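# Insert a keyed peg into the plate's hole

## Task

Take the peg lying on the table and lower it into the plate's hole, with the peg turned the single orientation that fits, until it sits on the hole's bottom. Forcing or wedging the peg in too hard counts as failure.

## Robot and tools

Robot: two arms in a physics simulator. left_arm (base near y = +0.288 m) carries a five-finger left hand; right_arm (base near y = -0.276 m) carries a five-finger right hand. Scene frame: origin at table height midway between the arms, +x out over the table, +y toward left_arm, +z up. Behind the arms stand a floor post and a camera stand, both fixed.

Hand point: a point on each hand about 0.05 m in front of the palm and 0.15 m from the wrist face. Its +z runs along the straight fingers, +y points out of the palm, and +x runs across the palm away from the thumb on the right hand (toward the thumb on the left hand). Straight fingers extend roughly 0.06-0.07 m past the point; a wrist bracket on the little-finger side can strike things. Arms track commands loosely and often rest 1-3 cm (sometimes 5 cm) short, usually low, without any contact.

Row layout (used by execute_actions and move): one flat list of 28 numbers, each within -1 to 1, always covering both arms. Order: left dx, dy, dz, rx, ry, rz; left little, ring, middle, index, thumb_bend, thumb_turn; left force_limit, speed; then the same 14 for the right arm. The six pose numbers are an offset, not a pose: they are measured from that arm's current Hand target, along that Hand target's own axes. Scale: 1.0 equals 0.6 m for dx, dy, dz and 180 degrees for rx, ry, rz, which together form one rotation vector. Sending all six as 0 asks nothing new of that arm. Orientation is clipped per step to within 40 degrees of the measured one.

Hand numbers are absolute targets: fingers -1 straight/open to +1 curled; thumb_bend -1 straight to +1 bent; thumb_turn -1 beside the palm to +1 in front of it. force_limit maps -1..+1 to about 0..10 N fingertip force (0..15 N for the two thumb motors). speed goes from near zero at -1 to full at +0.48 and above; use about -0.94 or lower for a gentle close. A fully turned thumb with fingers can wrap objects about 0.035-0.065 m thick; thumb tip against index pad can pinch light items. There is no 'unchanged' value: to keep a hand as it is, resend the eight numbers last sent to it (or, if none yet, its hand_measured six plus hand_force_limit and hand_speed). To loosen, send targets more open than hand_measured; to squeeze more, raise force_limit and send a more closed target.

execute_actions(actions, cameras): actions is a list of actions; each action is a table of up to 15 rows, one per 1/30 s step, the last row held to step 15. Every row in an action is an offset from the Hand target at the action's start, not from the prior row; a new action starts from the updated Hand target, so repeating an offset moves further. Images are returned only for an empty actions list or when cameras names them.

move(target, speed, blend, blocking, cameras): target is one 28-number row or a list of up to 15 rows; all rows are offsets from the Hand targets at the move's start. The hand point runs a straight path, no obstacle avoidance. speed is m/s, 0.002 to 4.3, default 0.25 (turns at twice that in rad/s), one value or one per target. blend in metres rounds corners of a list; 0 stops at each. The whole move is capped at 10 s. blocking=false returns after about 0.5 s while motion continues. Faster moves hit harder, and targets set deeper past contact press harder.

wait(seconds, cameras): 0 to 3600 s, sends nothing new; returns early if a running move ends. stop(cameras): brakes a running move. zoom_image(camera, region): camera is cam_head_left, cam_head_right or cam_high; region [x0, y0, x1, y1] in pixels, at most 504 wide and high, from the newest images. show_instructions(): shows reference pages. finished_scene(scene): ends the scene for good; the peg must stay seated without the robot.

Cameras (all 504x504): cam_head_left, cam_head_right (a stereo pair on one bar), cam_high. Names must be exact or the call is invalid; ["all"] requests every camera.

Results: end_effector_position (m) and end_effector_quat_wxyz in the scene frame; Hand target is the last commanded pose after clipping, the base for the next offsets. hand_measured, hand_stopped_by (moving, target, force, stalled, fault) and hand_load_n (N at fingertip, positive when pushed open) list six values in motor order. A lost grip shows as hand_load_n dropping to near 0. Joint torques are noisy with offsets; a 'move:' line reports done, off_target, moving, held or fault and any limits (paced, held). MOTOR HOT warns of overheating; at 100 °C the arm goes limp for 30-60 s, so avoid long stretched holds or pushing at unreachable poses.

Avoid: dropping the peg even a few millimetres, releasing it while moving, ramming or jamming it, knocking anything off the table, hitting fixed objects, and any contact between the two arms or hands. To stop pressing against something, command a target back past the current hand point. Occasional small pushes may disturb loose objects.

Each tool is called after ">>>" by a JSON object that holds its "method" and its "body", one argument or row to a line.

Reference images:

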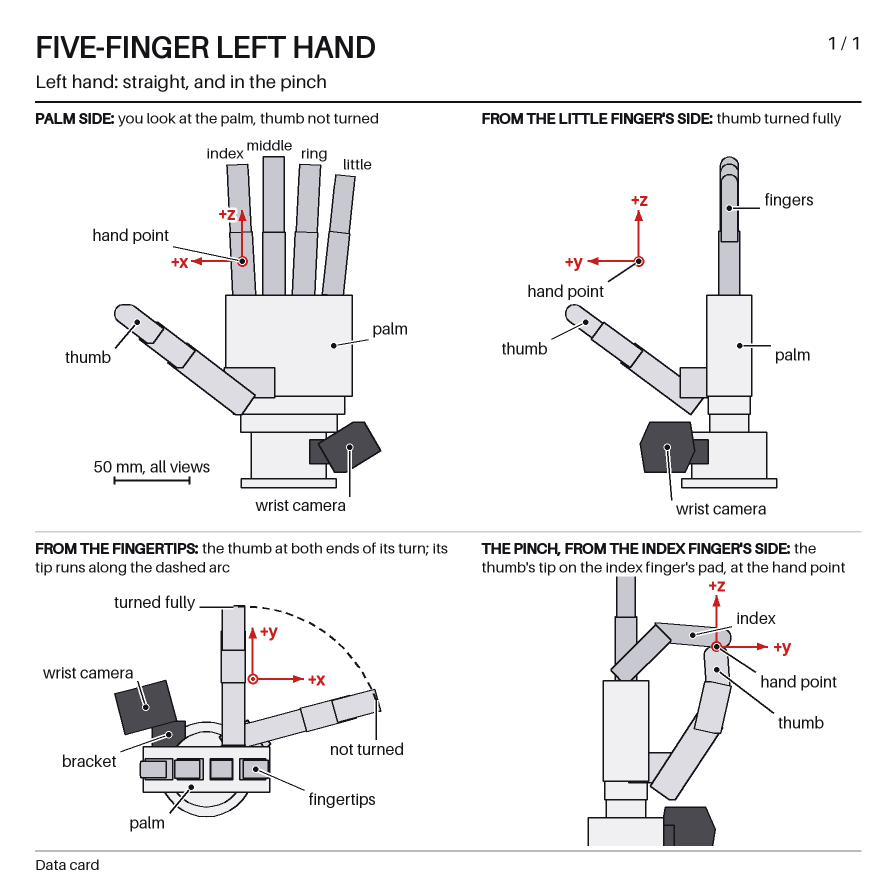

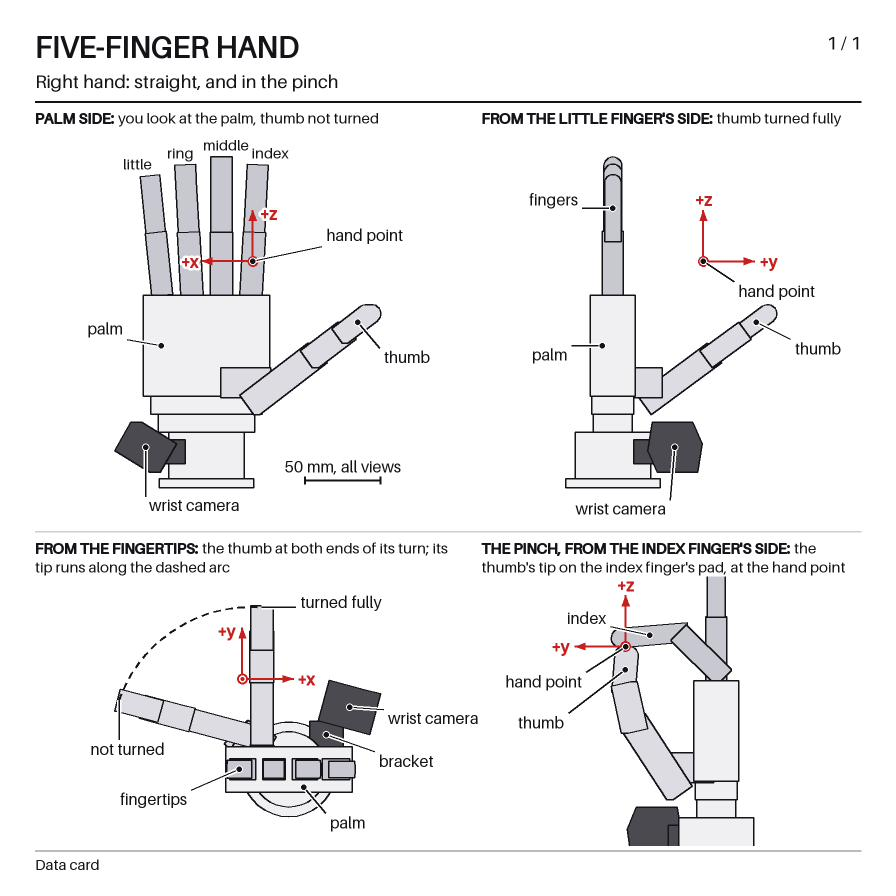

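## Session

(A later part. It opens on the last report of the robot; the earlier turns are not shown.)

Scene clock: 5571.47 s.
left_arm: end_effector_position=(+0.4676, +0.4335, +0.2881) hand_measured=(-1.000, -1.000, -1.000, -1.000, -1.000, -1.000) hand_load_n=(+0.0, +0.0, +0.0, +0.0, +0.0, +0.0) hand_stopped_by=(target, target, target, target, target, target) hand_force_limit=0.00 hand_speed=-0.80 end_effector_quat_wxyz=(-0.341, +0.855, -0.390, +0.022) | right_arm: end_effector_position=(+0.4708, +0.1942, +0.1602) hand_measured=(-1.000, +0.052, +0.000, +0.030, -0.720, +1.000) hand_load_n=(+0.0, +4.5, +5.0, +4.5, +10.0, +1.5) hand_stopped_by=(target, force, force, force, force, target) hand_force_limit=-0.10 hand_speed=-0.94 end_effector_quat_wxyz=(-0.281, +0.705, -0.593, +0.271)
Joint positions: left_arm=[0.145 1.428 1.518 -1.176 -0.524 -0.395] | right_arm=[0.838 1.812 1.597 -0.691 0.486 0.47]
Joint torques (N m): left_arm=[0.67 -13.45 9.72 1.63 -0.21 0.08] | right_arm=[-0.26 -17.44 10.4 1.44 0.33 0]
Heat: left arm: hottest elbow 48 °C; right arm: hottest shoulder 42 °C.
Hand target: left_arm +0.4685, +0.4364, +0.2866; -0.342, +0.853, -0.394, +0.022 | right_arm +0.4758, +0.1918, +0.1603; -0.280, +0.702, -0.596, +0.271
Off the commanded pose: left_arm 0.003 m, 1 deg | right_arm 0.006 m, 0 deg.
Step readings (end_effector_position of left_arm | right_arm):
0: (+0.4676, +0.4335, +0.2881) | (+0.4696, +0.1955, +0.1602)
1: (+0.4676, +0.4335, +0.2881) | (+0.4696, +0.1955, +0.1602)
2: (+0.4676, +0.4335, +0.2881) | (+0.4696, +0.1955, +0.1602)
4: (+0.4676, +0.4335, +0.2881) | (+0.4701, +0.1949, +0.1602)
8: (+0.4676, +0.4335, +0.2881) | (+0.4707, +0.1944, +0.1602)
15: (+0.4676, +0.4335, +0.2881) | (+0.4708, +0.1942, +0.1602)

>>> {"method": "execute_actions", "body": {
  "actions": [
    [[0,0,0,0,0,0,-1,-1,-1,-1,-1,-1,0,-0.8,-0.0006,0.0045,0.005,-0.0015,0.0008,-0.0009,-1,0.31,0.31,0.31,-0.2,1,-0.1,-0.94]]
  ],
  "cameras": ["cam_high", "cam_head_left", "cam_head_right"]
}}

>>> {"method": "zoom_image", "body": {
  "camera": "cam_high",
  "region": [222, 194, 244, 216]
}}

>>> {"method": "zoom_image", "body": {
  "camera": "cam_head_left",
  "region": [212, 218, 236, 242]
}}

>>> {"method": "zoom_image", "body": {
  "camera": "cam_head_right",
  "region": [218, 218, 242, 242]
}}

Scene clock: 5590.70 s.
left_arm: end_effector_position=(+0.4676, +0.4335, +0.2881) hand_measured=(-1.000, -1.000, -1.000, -1.000, -1.000, -1.000) hand_load_n=(+0.0, +0.0, +0.0, +0.0, -0.5, +0.0) hand_stopped_by=(target, target, target, target, target, target) hand_force_limit=0.00 hand_speed=-0.80 end_effector_quat_wxyz=(-0.341, +0.855, -0.390, +0.022) | right_arm: end_effector_position=(+0.4709, +0.1942, +0.1599) hand_measured=(-1.000, +0.052, +0.000, +0.030, -0.720, +1.000) hand_load_n=(+0.0, +4.5, +5.0, +4.5, +10.5, +2.0) hand_stopped_by=(target, force, force, force, force, target) hand_force_limit=-0.10 hand_speed=-0.94 end_effector_quat_wxyz=(-0.280, +0.705, -0.593, +0.271)
Joint positions: left_arm=[0.145 1.428 1.518 -1.176 -0.524 -0.395] | right_arm=[0.838 1.813 1.597 -0.691 0.486 0.47]
Joint torques (N m): left_arm=[0.73 -13.45 9.73 1.62 -0.21 0.08] | right_arm=[-0.26 -16.91 10.43 1.43 0.33 0]
Heat: left arm: hottest elbow 48 °C; right arm: hottest shoulder 42 °C.
Hand target: left_arm +0.4685, +0.4364, +0.2866; -0.342, +0.853, -0.394, +0.022 | right_arm +0.4761, +0.1920, +0.1564; -0.277, +0.703, -0.596, +0.271
Off the commanded pose: left_arm 0.003 m, 1 deg | right_arm 0.007 m, 1 deg.
Step readings (end_effector_position of left_arm | right_arm):
0: (+0.4676, +0.4335, +0.2881) | (+0.4708, +0.1942, +0.1602)
1: (+0.4676, +0.4335, +0.2881) | (+0.4708, +0.1942, +0.1602)
2: (+0.4676, +0.4335, +0.2881) | (+0.4708, +0.1942, +0.1602)
4: (+0.4676, +0.4335, +0.2881) | (+0.4709, +0.1942, +0.1599)
8: (+0.4676, +0.4335, +0.2881) | (+0.4709, +0.1942, +0.1599)
15: (+0.4676, +0.4335, +0.2881) | (+0.4709, +0.1942, +0.1599)

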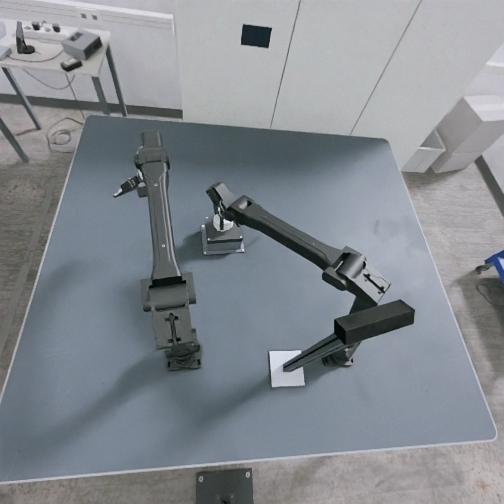

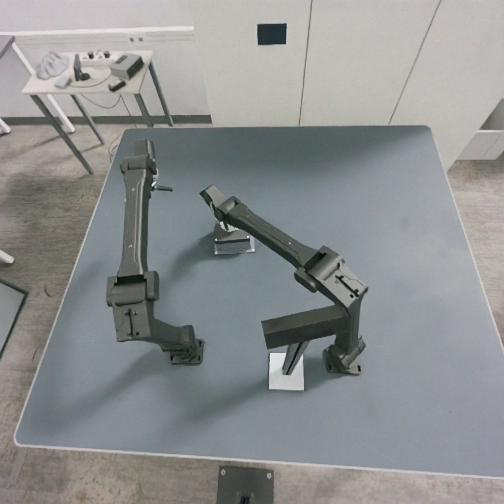

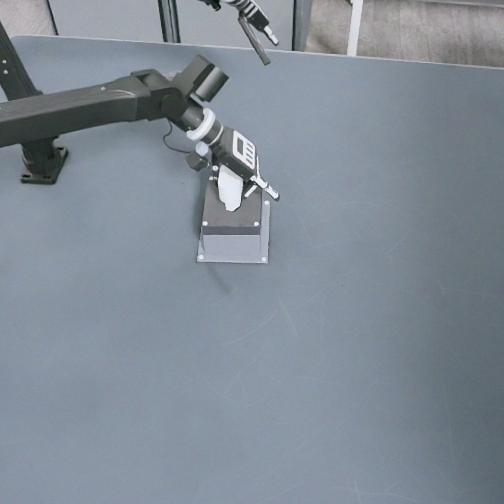

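Scaled by 22.909.

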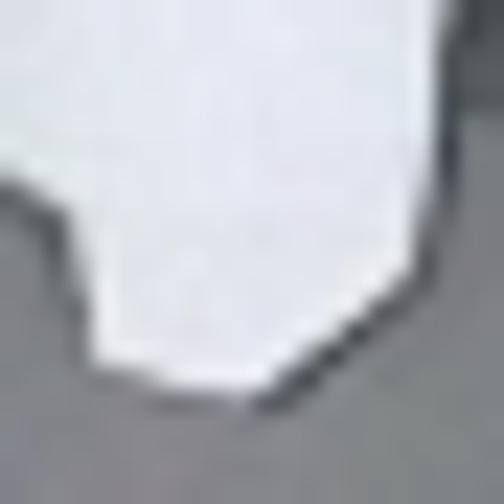

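Scaled by 21.000.

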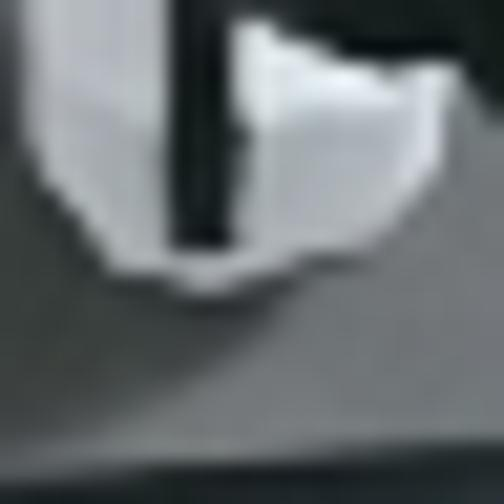

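Scaled by 21.000.

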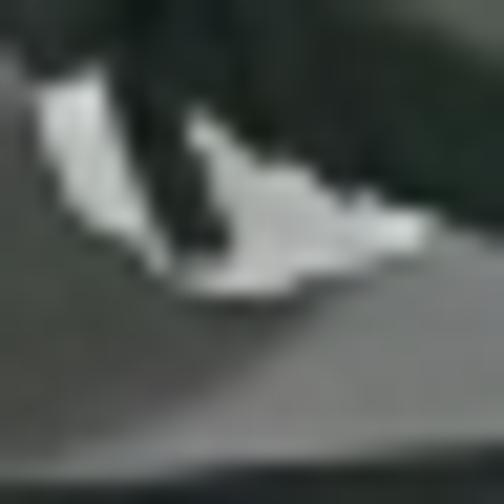

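>>> {"method": "execute_actions", "body": {
  "actions": [
    [[0,0,0,0,0,0,-1,-1,-1,-1,-1,-1,0,-0.8,0.0013,-0.0007,0.0008,0,0.0003,0.0003,-1,0.31,0.31,0.31,-0.2,1,-0.1,-0.94]]
  ],
  "cameras": ["cam_high", "cam_head_left", "cam_head_right"]
}}

>>> {"method": "zoom_image", "body": {
  "camera": "cam_high",
  "region": [222, 194, 244, 216]
}}

>>> {"method": "zoom_image", "body": {
  "camera": "cam_head_left",
  "region": [212, 218, 236, 242]
}}

Scene clock: 5627.47 s.
left_arm: end_effector_position=(+0.4676, +0.4335, +0.2881) hand_measured=(-1.000, -1.000, -1.000, -1.000, -1.000, -1.000) hand_load_n=(+0.0, +0.0, +0.0, +0.0, +0.0, +0.0) hand_stopped_by=(target, target, target, target, target, target) hand_force_limit=0.00 hand_speed=-0.80 end_effector_quat_wxyz=(-0.341, +0.855, -0.390, +0.022) | right_arm: end_effector_position=(+0.4710, +0.1940, +0.1599) hand_measured=(-1.000, +0.052, +0.000, +0.030, -0.720, +1.000) hand_load_n=(-0.5, +4.5, +5.0, +4.5, +10.5, +1.5) hand_stopped_by=(target, force, force, force, force, target) hand_force_limit=-0.10 hand_speed=-0.94 end_effector_quat_wxyz=(-0.280, +0.705, -0.593, +0.271)
Joint positions: left_arm=[0.145 1.428 1.518 -1.176 -0.524 -0.395] | right_arm=[0.838 1.813 1.597 -0.691 0.486 0.47]
Joint torques (N m): left_arm=[0.73 -13.51 9.72 1.62 -0.21 0.08] | right_arm=[-0.38 -16.91 10.44 1.46 0.33 -0.01]
Heat: left arm: hottest elbow 48 °C; right arm: hottest shoulder 42 °C.
Hand target: left_arm +0.4685, +0.4364, +0.2866; -0.342, +0.853, -0.394, +0.022 | right_arm +0.4769, +0.1912, +0.1564; -0.277, +0.703, -0.597, +0.271
Off the commanded pose: left_arm 0.003 m, 1 deg | right_arm 0.007 m, 1 deg.
Step readings (end_effector_position of left_arm | right_arm):
0: (+0.4676, +0.4335, +0.2881) | (+0.4709, +0.1942, +0.1599)
1: (+0.4676, +0.4335, +0.2881) | (+0.4709, +0.1942, +0.1599)
2: (+0.4676, +0.4335, +0.2881) | (+0.4709, +0.1942, +0.1599)
4: (+0.4676, +0.4335, +0.2881) | (+0.4709, +0.1942, +0.1599)
8: (+0.4676, +0.4335, +0.2881) | (+0.4710, +0.1940, +0.1599)
15: (+0.4676, +0.4335, +0.2881) | (+0.4710, +0.1940, +0.1599)

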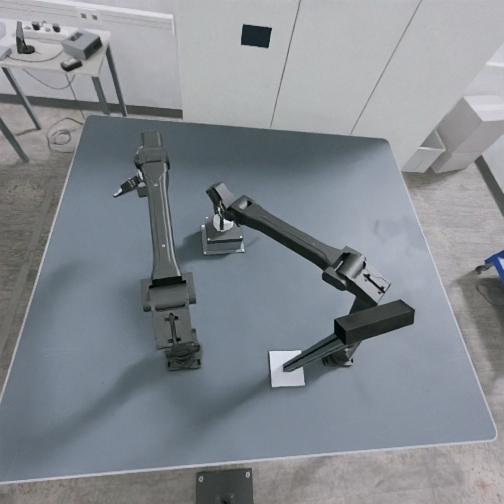

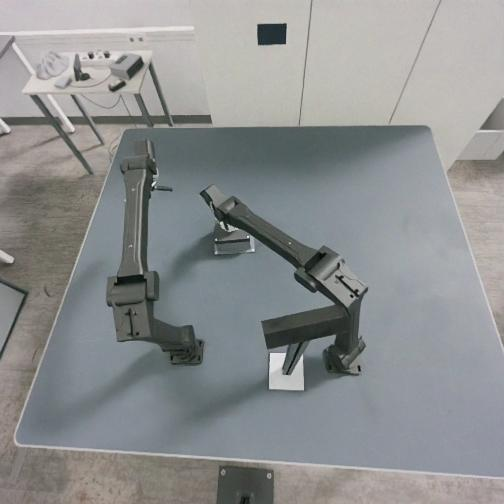

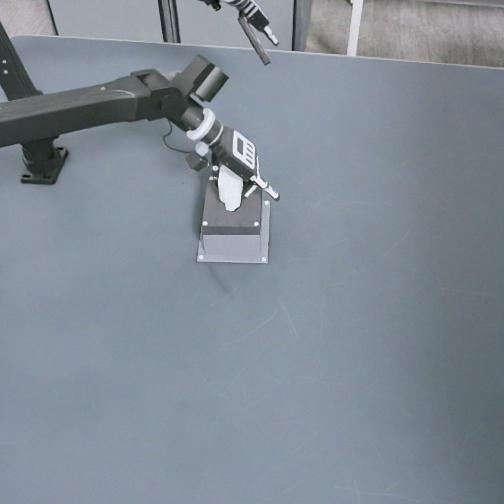

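Scaled by 22.909.

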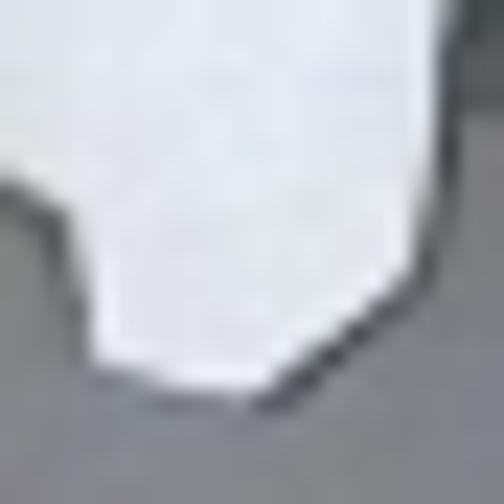

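Scaled by 21.000.

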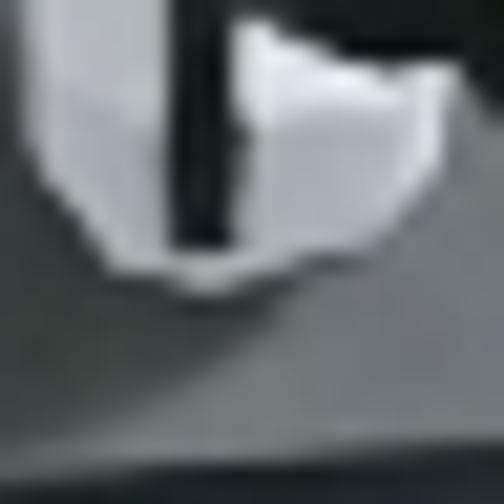

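>>> {"method": "zoom_image", "body": {
  "camera": "cam_high",
  "region": [205, 130, 285, 210]
}}

>>> {"method": "execute_actions", "body": {
  "actions": [
    [[0,0,0,0,0,0,-1,-1,-1,-1,-1,-1,0,-0.8,0.0053,-0.0027,0.0031,0,0.0013,0.0012,-1,0.31,0.31,0.31,-0.2,1,-0.1,-0.94]]
  ],
  "cameras": ["cam_high", "cam_head_left", "cam_head_right"]
}}

>>> {"method": "zoom_image", "body": {
  "camera": "cam_high",
  "region": [205, 130, 285, 210]
}}

>>> {"method": "zoom_image", "body": {
  "camera": "cam_high",
  "region": [222, 194, 244, 216]
}}

>>> {"method": "zoom_image", "body": {
  "camera": "cam_head_left",
  "region": [212, 218, 236, 242]
}}

Scaled by 6.300.

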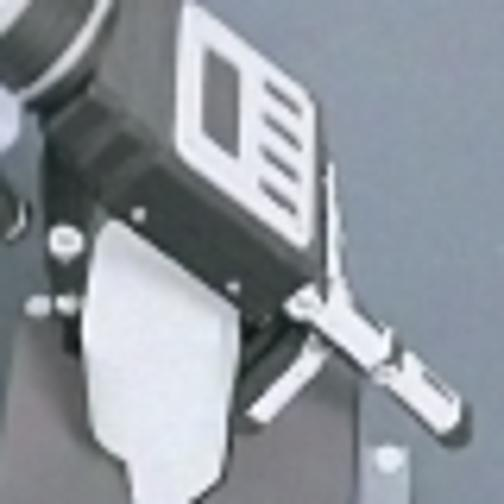

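Scene clock: 5640.33 s.
left_arm: end_effector_position=(+0.4676, +0.4335, +0.2881) hand_measured=(-1.000, -1.000, -1.000, -1.000, -1.000, -1.000) hand_load_n=(+0.0, +0.0, +0.0, +0.0, +0.0, -0.5) hand_stopped_by=(target, target, target, target, target, target) hand_force_limit=0.00 hand_speed=-0.80 end_effector_quat_wxyz=(-0.341, +0.855, -0.390, +0.022) | right_arm: end_effector_position=(+0.4716, +0.1934, +0.1599) hand_measured=(-1.000, +0.052, +0.000, +0.030, -0.720, +1.000) hand_load_n=(+0.0, +4.5, +5.0, +4.5, +10.5, +2.0) hand_stopped_by=(target, force, force, force, force, target) hand_force_limit=-0.10 hand_speed=-0.94 end_effector_quat_wxyz=(-0.280, +0.704, -0.594, +0.270)
Joint positions: left_arm=[0.145 1.428 1.518 -1.176 -0.524 -0.395] | right_arm=[0.836 1.813 1.597 -0.691 0.485 0.47]
Joint torques (N m): left_arm=[0.73 -13.45 9.72 1.63 -0.21 0.07] | right_arm=[-0.73 -16.91 10.5 1.44 0.38 -0.01]
Heat: left arm: hottest elbow 48 °C; right arm: hottest shoulder 42 °C.
Hand target: left_arm +0.4685, +0.4364, +0.2866; -0.342, +0.853, -0.394, +0.022 | right_arm +0.4796, +0.1886, +0.1564; -0.276, +0.701, -0.598, +0.272
Off the commanded pose: left_arm 0.003 m, 1 deg | right_arm 0.010 m, 1 deg.
Step readings (end_effector_position of left_arm | right_arm):
0: (+0.4676, +0.4335, +0.2881) | (+0.4710, +0.1940, +0.1599)
1: (+0.4676, +0.4335, +0.2881) | (+0.4710, +0.1940, +0.1599)
2: (+0.4676, +0.4335, +0.2881) | (+0.4710, +0.1940, +0.1599)
4: (+0.4676, +0.4335, +0.2881) | (+0.4712, +0.1938, +0.1599)
8: (+0.4676, +0.4335, +0.2881) | (+0.4712, +0.1938, +0.1599)
15: (+0.4676, +0.4335, +0.2881) | (+0.4716, +0.1934, +0.1599)

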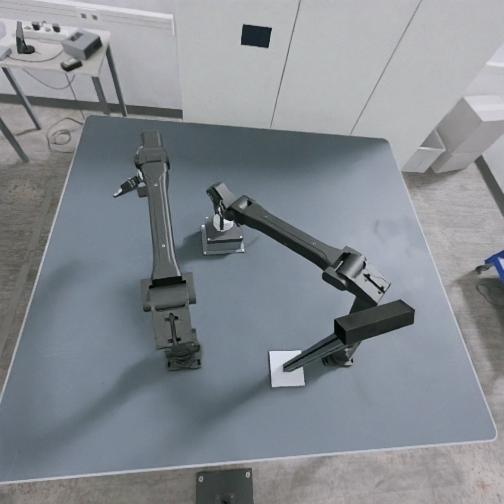

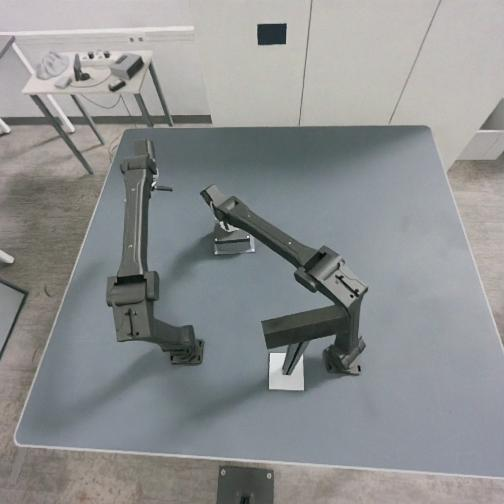

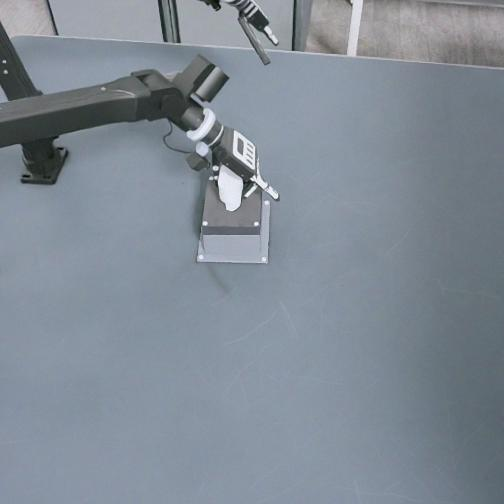

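Scaled by 6.300.

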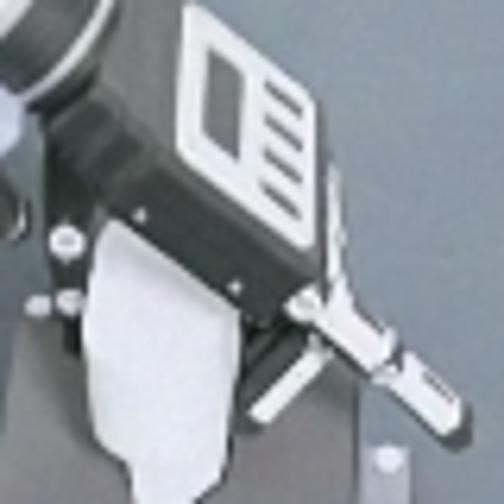

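Scaled by 22.909.

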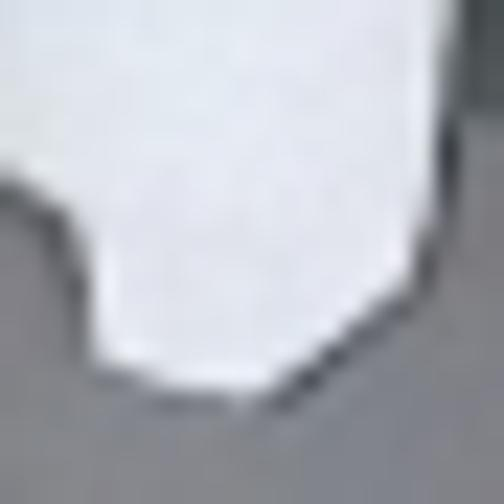

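Scaled by 21.000.

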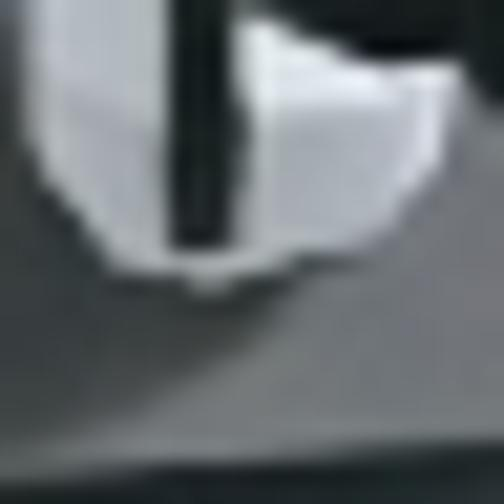

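>>> {"method": "execute_actions", "body": {
  "actions": [
    [[0,0,0,0,0,0,-1,-1,-1,-1,-1,-1,0,-0.8,0.004,-0.002,0.0023,0,0.001,0.0009,-1,0.31,0.31,0.31,-0.2,1,-0.1,-0.94]]
  ],
  "cameras": ["cam_high", "cam_head_left"]
}}

>>> {"method": "zoom_image", "body": {
  "camera": "cam_high",
  "region": [222, 194, 244, 216]
}}

>>> {"method": "zoom_image", "body": {
  "camera": "cam_head_left",
  "region": [212, 218, 236, 242]
}}

Scene clock: 5650.50 s.
left_arm: end_effector_position=(+0.4676, +0.4335, +0.2881) hand_measured=(-1.000, -1.000, -1.000, -1.000, -1.000, -1.000) hand_load_n=(+0.0, +0.0, +0.0, +0.0, +0.0, +0.0) hand_stopped_by=(target, target, target, target, target, target) hand_force_limit=0.00 hand_speed=-0.80 end_effector_quat_wxyz=(-0.341, +0.855, -0.390, +0.022) | right_arm: end_effector_position=(+0.4731, +0.1918, +0.1599) hand_measured=(-1.000, +0.052, +0.000, +0.030, -0.720, +1.000) hand_load_n=(+0.0, +4.5, +5.0, +4.5, +10.5, +2.0) hand_stopped_by=(target, force, force, force, force, target) hand_force_limit=-0.10 hand_speed=-0.94 end_effector_quat_wxyz=(-0.280, +0.703, -0.595, +0.270)
Joint positions: left_arm=[0.145 1.428 1.518 -1.176 -0.524 -0.395] | right_arm=[0.833 1.813 1.597 -0.691 0.484 0.47]
Joint torques (N m): left_arm=[0.73 -13.45 9.73 1.62 -0.21 0.08] | right_arm=[-0.79 -16.91 10.51 1.47 0.41 -0.01]
Heat: left arm: hottest elbow 48 °C; right arm: hottest shoulder 42 °C.
Hand target: left_arm +0.4685, +0.4364, +0.2866; -0.342, +0.853, -0.394, +0.022 | right_arm +0.4818, +0.1864, +0.1564; -0.276, +0.700, -0.600, +0.273
Off the commanded pose: left_arm 0.003 m, 1 deg | right_arm 0.011 m, 1 deg.
Step readings (end_effector_position of left_arm | right_arm):
0: (+0.4676, +0.4335, +0.2881) | (+0.4716, +0.1934, +0.1599)
1: (+0.4676, +0.4335, +0.2881) | (+0.4716, +0.1934, +0.1599)
2: (+0.4676, +0.4335, +0.2881) | (+0.4717, +0.1933, +0.1599)
4: (+0.4676, +0.4335, +0.2881) | (+0.4719, +0.1931, +0.1599)
8: (+0.4676, +0.4335, +0.2881) | (+0.4722, +0.1927, +0.1599)
15: (+0.4676, +0.4335, +0.2881) | (+0.4731, +0.1918, +0.1599)
Images, in order (width x height): cam_head_left 504x504, cam_high 504x504.

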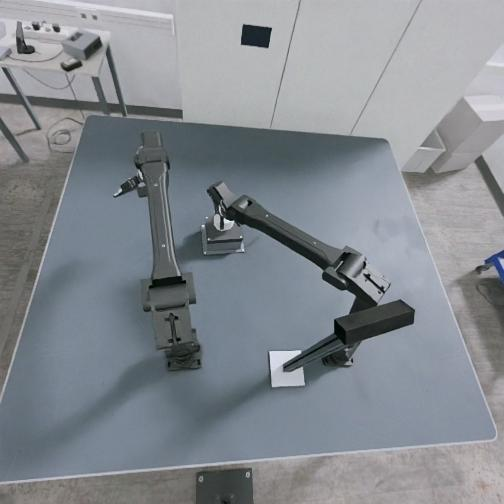

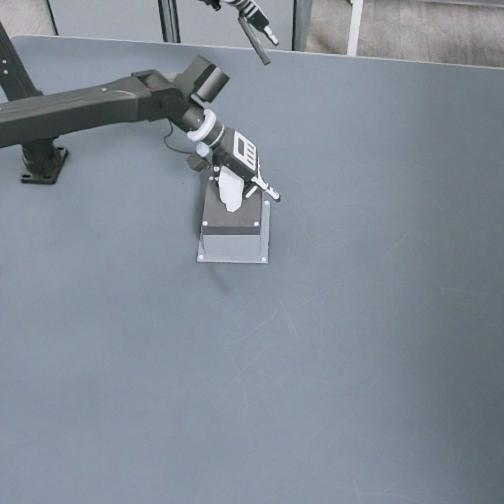

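Scaled by 22.909.

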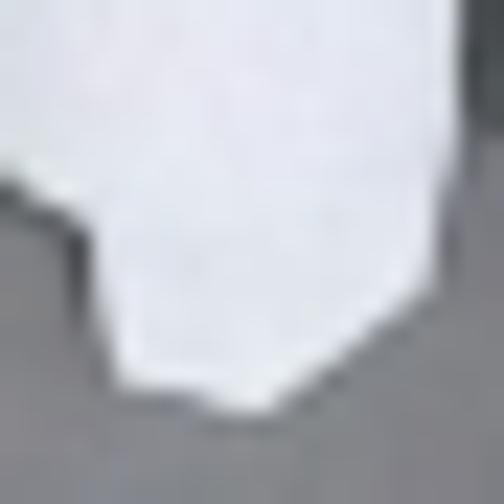

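Scaled by 21.000.

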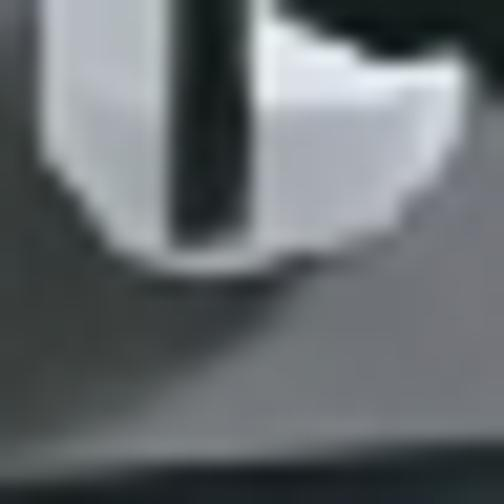

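>>> {"method": "execute_actions", "body": {
  "actions": [
    [[0,0,0,0,0,0,-1,-1,-1,-1,-1,-1,0,-0.8,-0.0185,0.0093,-0.0108,0.0003,-0.0046,-0.0045,-1,0.31,0.31,0.31,-0.2,1,-0.1,-0.94]]
  ],
  "cameras": ["cam_high"]
}}

>>> {"method": "zoom_image", "body": {
  "camera": "cam_high",
  "region": [222, 194, 244, 216]
}}

Scene clock: 5685.37 s.
left_arm: end_effector_position=(+0.4676, +0.4335, +0.2881) hand_measured=(-1.000, -1.000, -1.000, -1.000, -1.000, -1.000) hand_load_n=(+0.0, +0.0, +0.0, +0.0, +0.0, +0.0) hand_stopped_by=(target, target, target, target, target, target) hand_force_limit=0.00 hand_speed=-0.80 end_effector_quat_wxyz=(-0.341, +0.855, -0.390, +0.022) | right_arm: end_effector_position=(+0.4728, +0.1922, +0.1599) hand_measured=(-1.000, +0.052, +0.000, +0.030, -0.720, +1.000) hand_load_n=(+0.0, +4.5, +5.0, +4.5, +10.0, +2.5) hand_stopped_by=(target, force, force, force, force, target) hand_force_limit=-0.10 hand_speed=-0.94 end_effector_quat_wxyz=(-0.280, +0.704, -0.594, +0.270)
Joint positions: left_arm=[0.145 1.428 1.518 -1.176 -0.524 -0.395] | right_arm=[0.834 1.813 1.597 -0.691 0.484 0.47]
Joint torques (N m): left_arm=[0.79 -13.51 9.72 1.63 -0.21 0.07] | right_arm=[1.03 -17.03 10.35 1.48 0.41 -0.01]
Heat: left arm: hottest elbow 48 °C; right arm: hottest shoulder 42 °C.
Hand target: left_arm +0.4685, +0.4364, +0.2866; -0.342, +0.853, -0.394, +0.022 | right_arm +0.4718, +0.1963, +0.1564; -0.278, +0.706, -0.593, +0.270
Off the commanded pose: left_arm 0.003 m, 1 deg | right_arm 0.005 m, 0 deg.
Step readings (end_effector_position of left_arm | right_arm):
0: (+0.4676, +0.4335, +0.2881) | (+0.4731, +0.1918, +0.1599)
1: (+0.4676, +0.4335, +0.2881) | (+0.4731, +0.1918, +0.1599)
2: (+0.4676, +0.4335, +0.2881) | (+0.4731, +0.1918, +0.1599)
4: (+0.4676, +0.4335, +0.2881) | (+0.4731, +0.1918, +0.1599)
8: (+0.4676, +0.4335, +0.2881) | (+0.4729, +0.1920, +0.1599)
15: (+0.4676, +0.4335, +0.2881) | (+0.4728, +0.1922, +0.1599)

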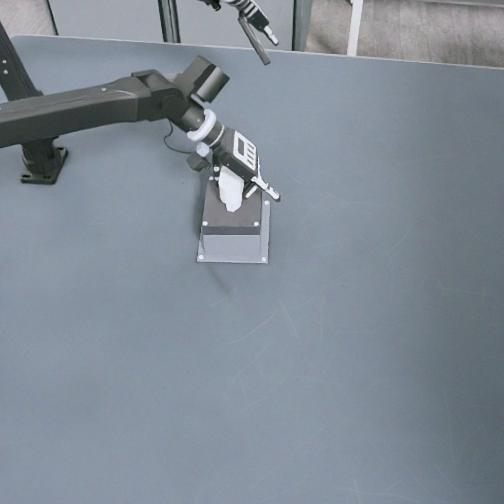

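Scaled by 22.909.

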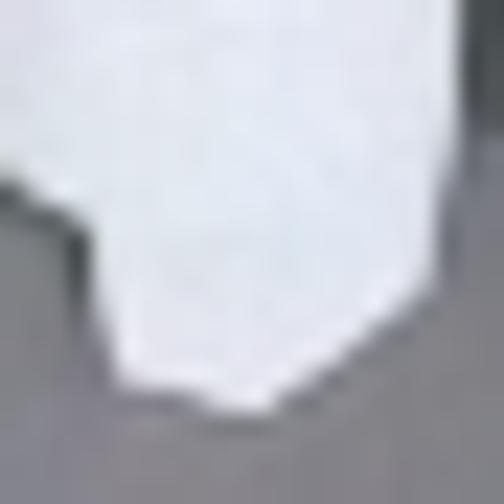

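>>> {"method": "execute_actions", "body": {
  "actions": [
    [[0,0,0,0,0,0,-1,-1,-1,-1,-1,-1,0,-0.8,-0.0026,0.0013,-0.0015,0,-0.0006,-0.0006,-1,0.31,0.31,0.31,-0.2,1,-0.1,-0.94]]
  ],
  "cameras": ["cam_high"]
}}

>>> {"method": "zoom_image", "body": {
  "camera": "cam_high",
  "region": [222, 194, 244, 216]
}}

>>> {"method": "execute_actions", "body": {
  "actions": [
    [[0,0,0,0,0,0,-1,-1,-1,-1,-1,-1,0,-0.8,-0.0013,0.0007,-0.0008,0,-0.0003,-0.0003,-1,0.31,0.31,0.31,-0.2,1,-0.1,-0.94]]
  ],
  "cameras": ["cam_high"]
}}

>>> {"method": "zoom_image", "body": {
  "camera": "cam_high",
  "region": [222, 194, 244, 216]
}}

Scene clock: 5695.83 s.
left_arm: end_effector_position=(+0.4676, +0.4335, +0.2881) hand_measured=(-1.000, -1.000, -1.000, -1.000, -1.000, -1.000) hand_load_n=(+0.0, +0.0, +0.0, +0.0, -0.5, +0.0) hand_stopped_by=(target, target, target, target, target, target) hand_force_limit=0.00 hand_speed=-0.80 end_effector_quat_wxyz=(-0.341, +0.855, -0.390, +0.022) | right_arm: end_effector_position=(+0.4724, +0.1925, +0.1599) hand_measured=(-1.000, +0.052, +0.000, +0.030, -0.720, +1.000) hand_load_n=(+0.0, +4.5, +5.5, +4.5, +10.0, +2.0) hand_stopped_by=(target, force, force, force, force, target) hand_force_limit=-0.10 hand_speed=-0.94 end_effector_quat_wxyz=(-0.280, +0.704, -0.594, +0.270)
Joint positions: left_arm=[0.145 1.428 1.518 -1.176 -0.524 -0.395] | right_arm=[0.835 1.813 1.597 -0.691 0.484 0.47]
Joint torques (N m): left_arm=[0.73 -13.51 9.73 1.62 -0.21 0.08] | right_arm=[1.2 -17.03 10.33 1.46 0.41 -0.01]
Heat: left arm: hottest elbow 48 °C; right arm: hottest shoulder 42 °C.
Hand target: left_arm +0.4685, +0.4364, +0.2866; -0.342, +0.853, -0.394, +0.022 | right_arm +0.4706, +0.1975, +0.1564; -0.279, +0.707, -0.592, +0.269
Off the commanded pose: left_arm 0.003 m, 1 deg | right_arm 0.006 m, 0 deg.
Step readings (end_effector_position of left_arm | right_arm):
0: (+0.4676, +0.4335, +0.2881) | (+0.4728, +0.1922, +0.1599)
1: (+0.4676, +0.4335, +0.2881) | (+0.4728, +0.1922, +0.1599)
2: (+0.4676, +0.4335, +0.2881) | (+0.4728, +0.1922, +0.1599)
4: (+0.4676, +0.4335, +0.2881) | (+0.4726, +0.1923, +0.1599)
8: (+0.4676, +0.4335, +0.2881) | (+0.4724, +0.1925, +0.1599)
15: (+0.4676, +0.4335, +0.2881) | (+0.4724, +0.1925, +0.1599)

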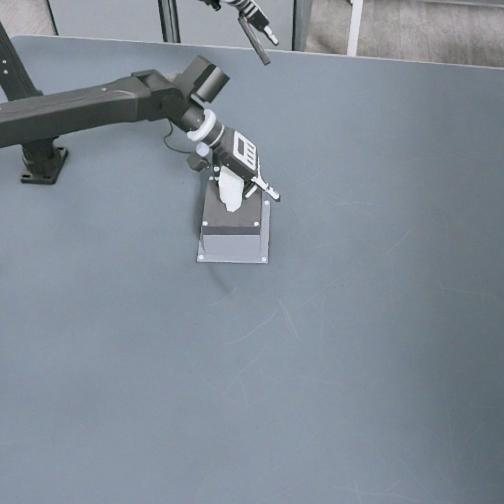

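Scaled by 22.909.

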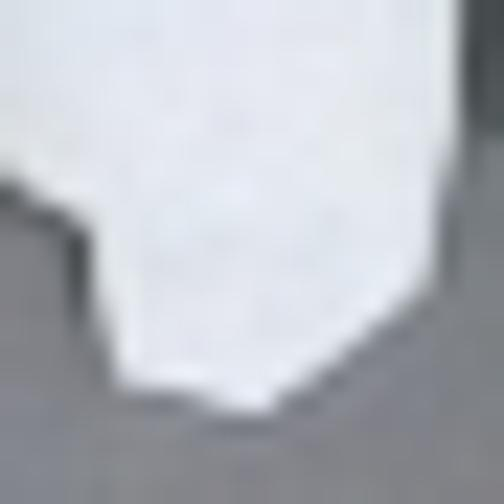

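Scene clock: 5696.53 s.
left_arm: end_effector_position=(+0.4676, +0.4335, +0.2881) hand_measured=(-1.000, -1.000, -1.000, -1.000, -1.000, -1.000) hand_load_n=(+0.0, +0.0, +0.0, +0.0, +0.0, -0.5) hand_stopped_by=(target, target, target, target, target, target) hand_force_limit=0.00 hand_speed=-0.80 end_effector_quat_wxyz=(-0.341, +0.855, -0.390, +0.022) | right_arm: end_effector_position=(+0.4717, +0.1933, +0.1599) hand_measured=(-1.000, +0.052, +0.000, +0.030, -0.720, +1.000) hand_load_n=(+0.0, +4.5, +5.0, +4.5, +10.5, +2.0) hand_stopped_by=(target, force, force, force, force, target) hand_force_limit=-0.10 hand_speed=-0.94 end_effector_quat_wxyz=(-0.280, +0.704, -0.594, +0.270)
Joint positions: left_arm=[0.145 1.428 1.518 -1.176 -0.524 -0.395] | right_arm=[0.836 1.813 1.597 -0.691 0.484 0.47]
Joint torques (N m): left_arm=[0.73 -13.51 9.72 1.62 -0.21 0.08] | right_arm=[1.08 -17.03 10.29 1.46 0.41 -0.01]
Heat: left arm: hottest elbow 48 °C; right arm: hottest shoulder 42 °C.
Hand target: left_arm +0.4685, +0.4364, +0.2866; -0.342, +0.853, -0.394, +0.022 | right_arm +0.4698, +0.1982, +0.1564; -0.279, +0.707, -0.591, +0.269
Off the commanded pose: left_arm 0.003 m, 1 deg | right_arm 0.006 m, 0 deg.
Step readings (end_effector_position of left_arm | right_arm):
0: (+0.4676, +0.4335, +0.2881) | (+0.4724, +0.1925, +0.1599)
1: (+0.4676, +0.4335, +0.2881) | (+0.4724, +0.1925, +0.1599)
2: (+0.4676, +0.4335, +0.2881) | (+0.4722, +0.1927, +0.1599)
4: (+0.4676, +0.4335, +0.2881) | (+0.4720, +0.1929, +0.1599)
8: (+0.4676, +0.4335, +0.2881) | (+0.4717, +0.1933, +0.1599)
15: (+0.4676, +0.4335, +0.2881) | (+0.4717, +0.1933, +0.1599)

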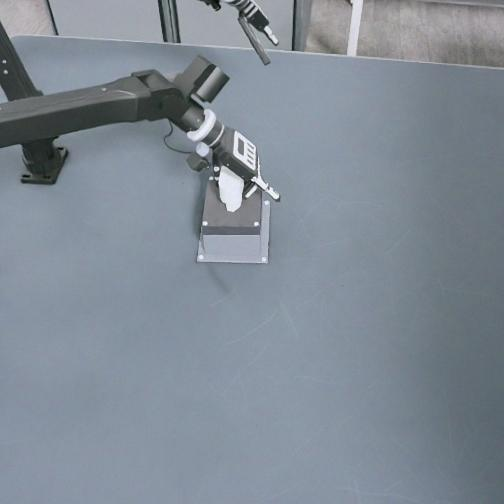

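Scaled by 22.909.

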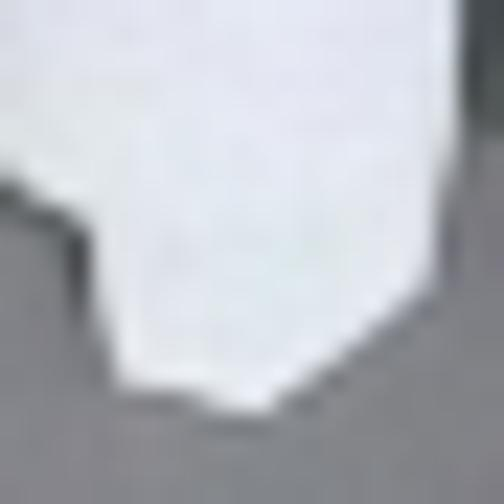

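>>> {"method": "zoom_image", "body": {
  "camera": "cam_high",
  "region": [205, 130, 285, 210]
}}

>>> {"method": "execute_actions", "body": {
  "actions": [
    [[0,0,0,0,0,0,-1,-1,-1,-1,-1,-1,0,-0.8,-0.0013,0.0007,-0.0008,0,-0.0003,-0.0003,-1,0.31,0.31,0.31,-0.2,1,-0.1,-0.94]]
  ],
  "cameras": ["cam_high"]
}}

>>> {"method": "zoom_image", "body": {
  "camera": "cam_high",
  "region": [222, 194, 244, 216]
}}

>>> {"method": "zoom_image", "body": {
  "camera": "cam_high",
  "region": [205, 130, 285, 210]
}}

Scaled by 6.300.

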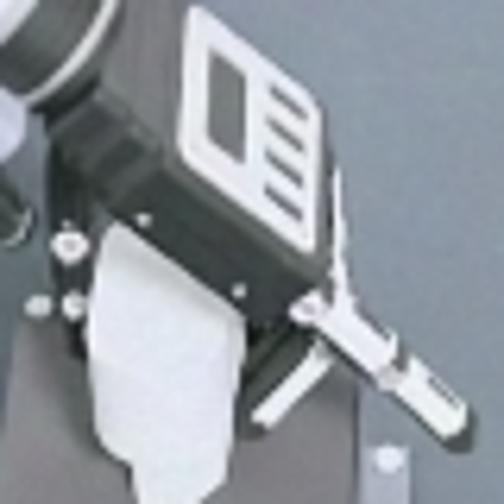

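Scene clock: 5707.57 s.
left_arm: end_effector_position=(+0.4676, +0.4335, +0.2881) hand_measured=(-1.000, -1.000, -1.000, -1.000, -1.000, -1.000) hand_load_n=(+0.0, +0.0, +0.0, +0.0, +0.0, +0.0) hand_stopped_by=(target, target, target, target, target, target) hand_force_limit=0.00 hand_speed=-0.80 end_effector_quat_wxyz=(-0.341, +0.855, -0.390, +0.022) | right_arm: end_effector_position=(+0.4710, +0.1941, +0.1599) hand_measured=(-1.000, +0.052, +0.000, +0.030, -0.720, +1.000) hand_load_n=(+0.0, +4.5, +5.0, +4.5, +10.5, +1.5) hand_stopped_by=(target, force, force, force, force, target) hand_force_limit=-0.10 hand_speed=-0.94 end_effector_quat_wxyz=(-0.281, +0.705, -0.593, +0.270)
Joint positions: left_arm=[0.145 1.428 1.518 -1.176 -0.524 -0.395] | right_arm=[0.838 1.813 1.597 -0.691 0.484 0.47]
Joint torques (N m): left_arm=[0.73 -13.51 9.72 1.63 -0.21 0.07] | right_arm=[1.08 -16.97 10.29 1.47 0.41 -0.01]
Heat: left arm: hottest elbow 48 °C; right arm: hottest shoulder 42 °C.
Hand target: left_arm +0.4685, +0.4364, +0.2866; -0.342, +0.853, -0.394, +0.022 | right_arm +0.4690, +0.1989, +0.1564; -0.279, +0.708, -0.591, +0.269
Off the commanded pose: left_arm 0.003 m, 1 deg | right_arm 0.006 m, 0 deg.
Step readings (end_effector_position of left_arm | right_arm):
0: (+0.4676, +0.4335, +0.2881) | (+0.4717, +0.1933, +0.1599)
1: (+0.4676, +0.4335, +0.2881) | (+0.4717, +0.1933, +0.1599)
2: (+0.4676, +0.4335, +0.2881) | (+0.4715, +0.1935, +0.1599)
4: (+0.4676, +0.4335, +0.2881) | (+0.4713, +0.1937, +0.1599)
8: (+0.4676, +0.4335, +0.2881) | (+0.4710, +0.1941, +0.1599)
15: (+0.4676, +0.4335, +0.2881) | (+0.4710, +0.1941, +0.1599)

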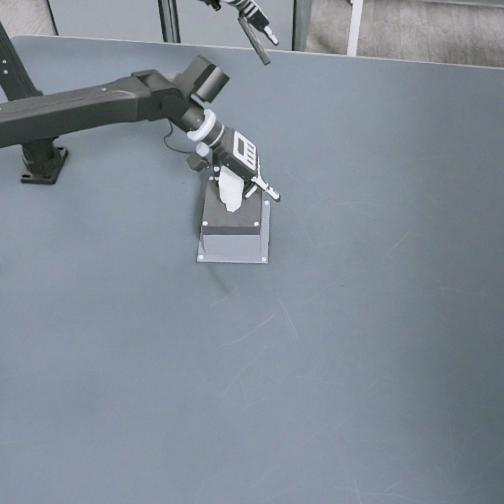

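Scaled by 22.909.

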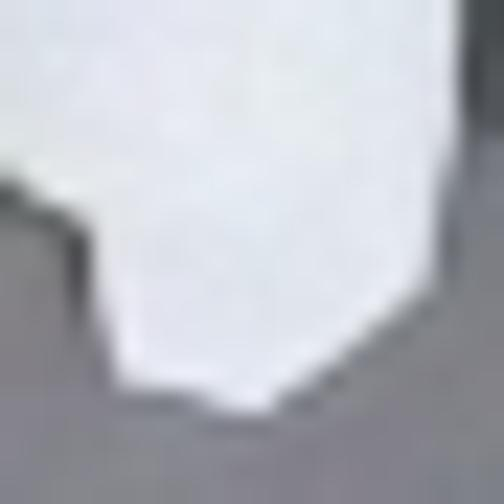

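Scaled by 6.300.

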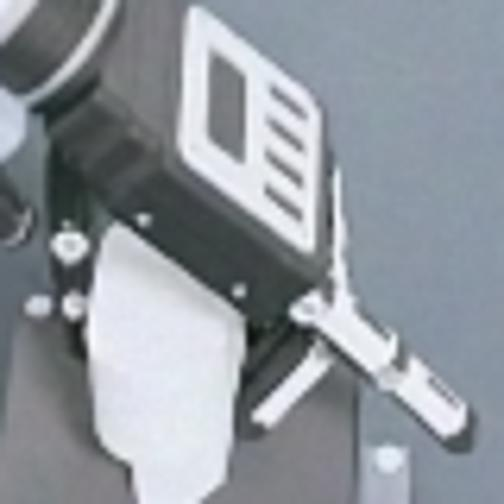

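>>> {"method": "execute_actions", "body": {
  "actions": [
    [[0,0,0,0,0,0,-1,-1,-1,-1,-1,-1,0,-0.8,-0.0013,0.0007,-0.0008,0,-0.0003,-0.0003,-1,0.31,0.31,0.31,-0.2,1,-0.1,-0.94]]
  ],
  "cameras": ["cam_high"]
}}

>>> {"method": "zoom_image", "body": {
  "camera": "cam_high",
  "region": [222, 194, 244, 216]
}}

>>> {"method": "execute_actions", "body": {
  "actions": [
    [[0,0,0,0,0,0,-1,-1,-1,-1,-1,-1,0,-0.8,-0.0013,0.0007,-0.0008,0,-0.0003,-0.0003,-1,0.31,0.31,0.31,-0.2,1,-0.1,-0.94]]
  ],
  "cameras": ["cam_high"]
}}

>>> {"method": "zoom_image", "body": {
  "camera": "cam_high",
  "region": [222, 194, 244, 216]
}}

Scene clock: 5727.70 s.
left_arm: end_effector_position=(+0.4676, +0.4335, +0.2881) hand_measured=(-1.000, -1.000, -1.000, -1.000, -1.000, -1.000) hand_load_n=(+0.0, +0.0, -0.5, +0.0, +0.0, +0.0) hand_stopped_by=(target, target, target, target, target, target) hand_force_limit=0.00 hand_speed=-0.80 end_effector_quat_wxyz=(-0.341, +0.855, -0.390, +0.022) | right_arm: end_effector_position=(+0.4710, +0.1941, +0.1599) hand_measured=(-1.000, +0.052, +0.000, +0.030, -0.720, +1.000) hand_load_n=(+0.0, +4.5, +5.0, +4.5, +10.0, +1.5) hand_stopped_by=(target, force, force, force, force, target) hand_force_limit=-0.10 hand_speed=-0.94 end_effector_quat_wxyz=(-0.281, +0.705, -0.593, +0.270)
Joint positions: left_arm=[0.145 1.428 1.518 -1.176 -0.524 -0.395] | right_arm=[0.838 1.813 1.597 -0.691 0.484 0.47]
Joint torques (N m): left_arm=[0.73 -13.51 9.72 1.62 -0.21 0.08] | right_arm=[1.32 -17.03 10.28 1.46 0.41 -0.01]
Heat: left arm: hottest elbow 48 °C; right arm: hottest shoulder 42 °C.
Hand target: left_arm +0.4685, +0.4364, +0.2866; -0.342, +0.853, -0.394, +0.022 | right_arm +0.4683, +0.1995, +0.1564; -0.279, +0.708, -0.590, +0.269
Off the commanded pose: left_arm 0.003 m, 1 deg | right_arm 0.007 m, 1 deg.
Step readings (end_effector_position of left_arm | right_arm):
0: (+0.4676, +0.4335, +0.2881) | (+0.4710, +0.1941, +0.1599)
1: (+0.4676, +0.4335, +0.2881) | (+0.4710, +0.1941, +0.1599)
2: (+0.4676, +0.4335, +0.2881) | (+0.4710, +0.1941, +0.1599)
4: (+0.4676, +0.4335, +0.2881) | (+0.4710, +0.1941, +0.1599)
8: (+0.4676, +0.4335, +0.2881) | (+0.4710, +0.1941, +0.1599)
15: (+0.4676, +0.4335, +0.2881) | (+0.4710, +0.1941, +0.1599)

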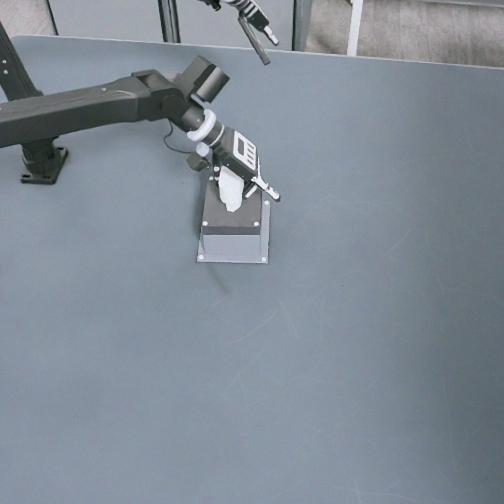

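Scaled by 22.909.

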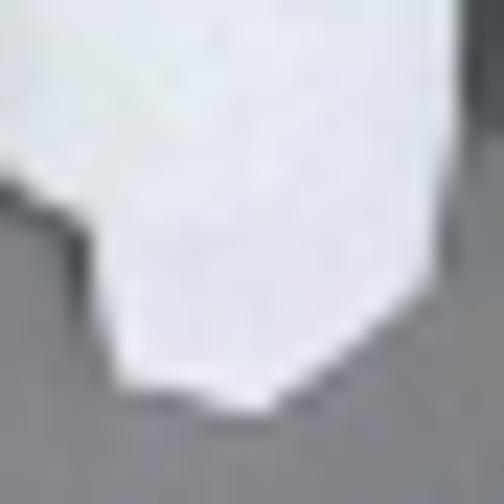

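Scene clock: 5728.40 s.
left_arm: end_effector_position=(+0.4676, +0.4335, +0.2881) hand_measured=(-1.000, -1.000, -1.000, -1.000, -1.000, -1.000) hand_load_n=(+0.0, +0.0, +0.0, +0.0, +0.0, +0.0) hand_stopped_by=(target, target, target, target, target, target) hand_force_limit=0.00 hand_speed=-0.80 end_effector_quat_wxyz=(-0.341, +0.855, -0.390, +0.022) | right_arm: end_effector_position=(+0.4708, +0.1943, +0.1599) hand_measured=(-1.000, +0.052, +0.000, +0.030, -0.720, +1.000) hand_load_n=(+0.0, +4.5, +5.0, +4.5, +10.5, +1.5) hand_stopped_by=(target, force, force, force, force, target) hand_force_limit=-0.10 hand_speed=-0.94 end_effector_quat_wxyz=(-0.281, +0.705, -0.593, +0.270)
Joint positions: left_arm=[0.145 1.428 1.518 -1.176 -0.524 -0.395] | right_arm=[0.838 1.813 1.597 -0.691 0.484 0.47]
Joint torques (N m): left_arm=[0.73 -13.51 9.73 1.63 -0.21 0.07] | right_arm=[1.26 -17.08 10.24 1.46 0.42 0]
Heat: left arm: hottest elbow 48 °C; right arm: hottest shoulder 42 °C.
Hand target: left_arm +0.4685, +0.4364, +0.2866; -0.342, +0.853, -0.394, +0.022 | right_arm +0.4676, +0.2002, +0.1564; -0.279, +0.708, -0.590, +0.269
Off the commanded pose: left_arm 0.003 m, 1 deg | right_arm 0.008 m, 1 deg.
Step readings (end_effector_position of left_arm | right_arm):
0: (+0.4676, +0.4335, +0.2881) | (+0.4710, +0.1941, +0.1599)
1: (+0.4676, +0.4335, +0.2881) | (+0.4710, +0.1941, +0.1599)
2: (+0.4676, +0.4335, +0.2881) | (+0.4710, +0.1941, +0.1599)
4: (+0.4676, +0.4335, +0.2881) | (+0.4708, +0.1943, +0.1599)
8: (+0.4676, +0.4335, +0.2881) | (+0.4708, +0.1943, +0.1599)
15: (+0.4676, +0.4335, +0.2881) | (+0.4708, +0.1943, +0.1599)

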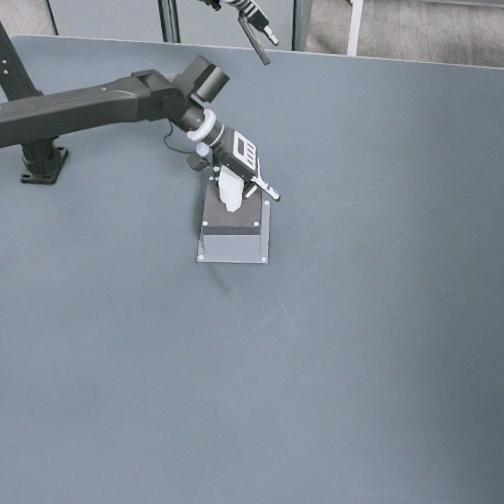

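Scaled by 22.909.

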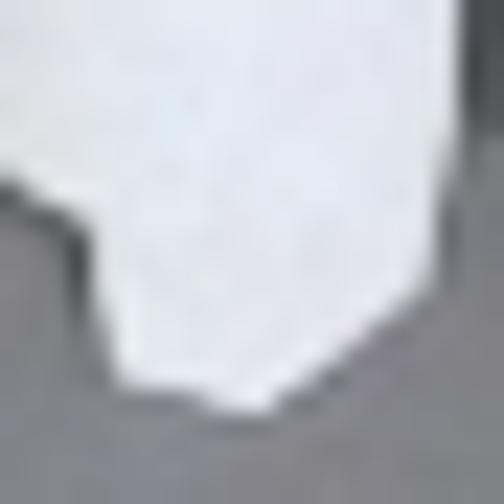

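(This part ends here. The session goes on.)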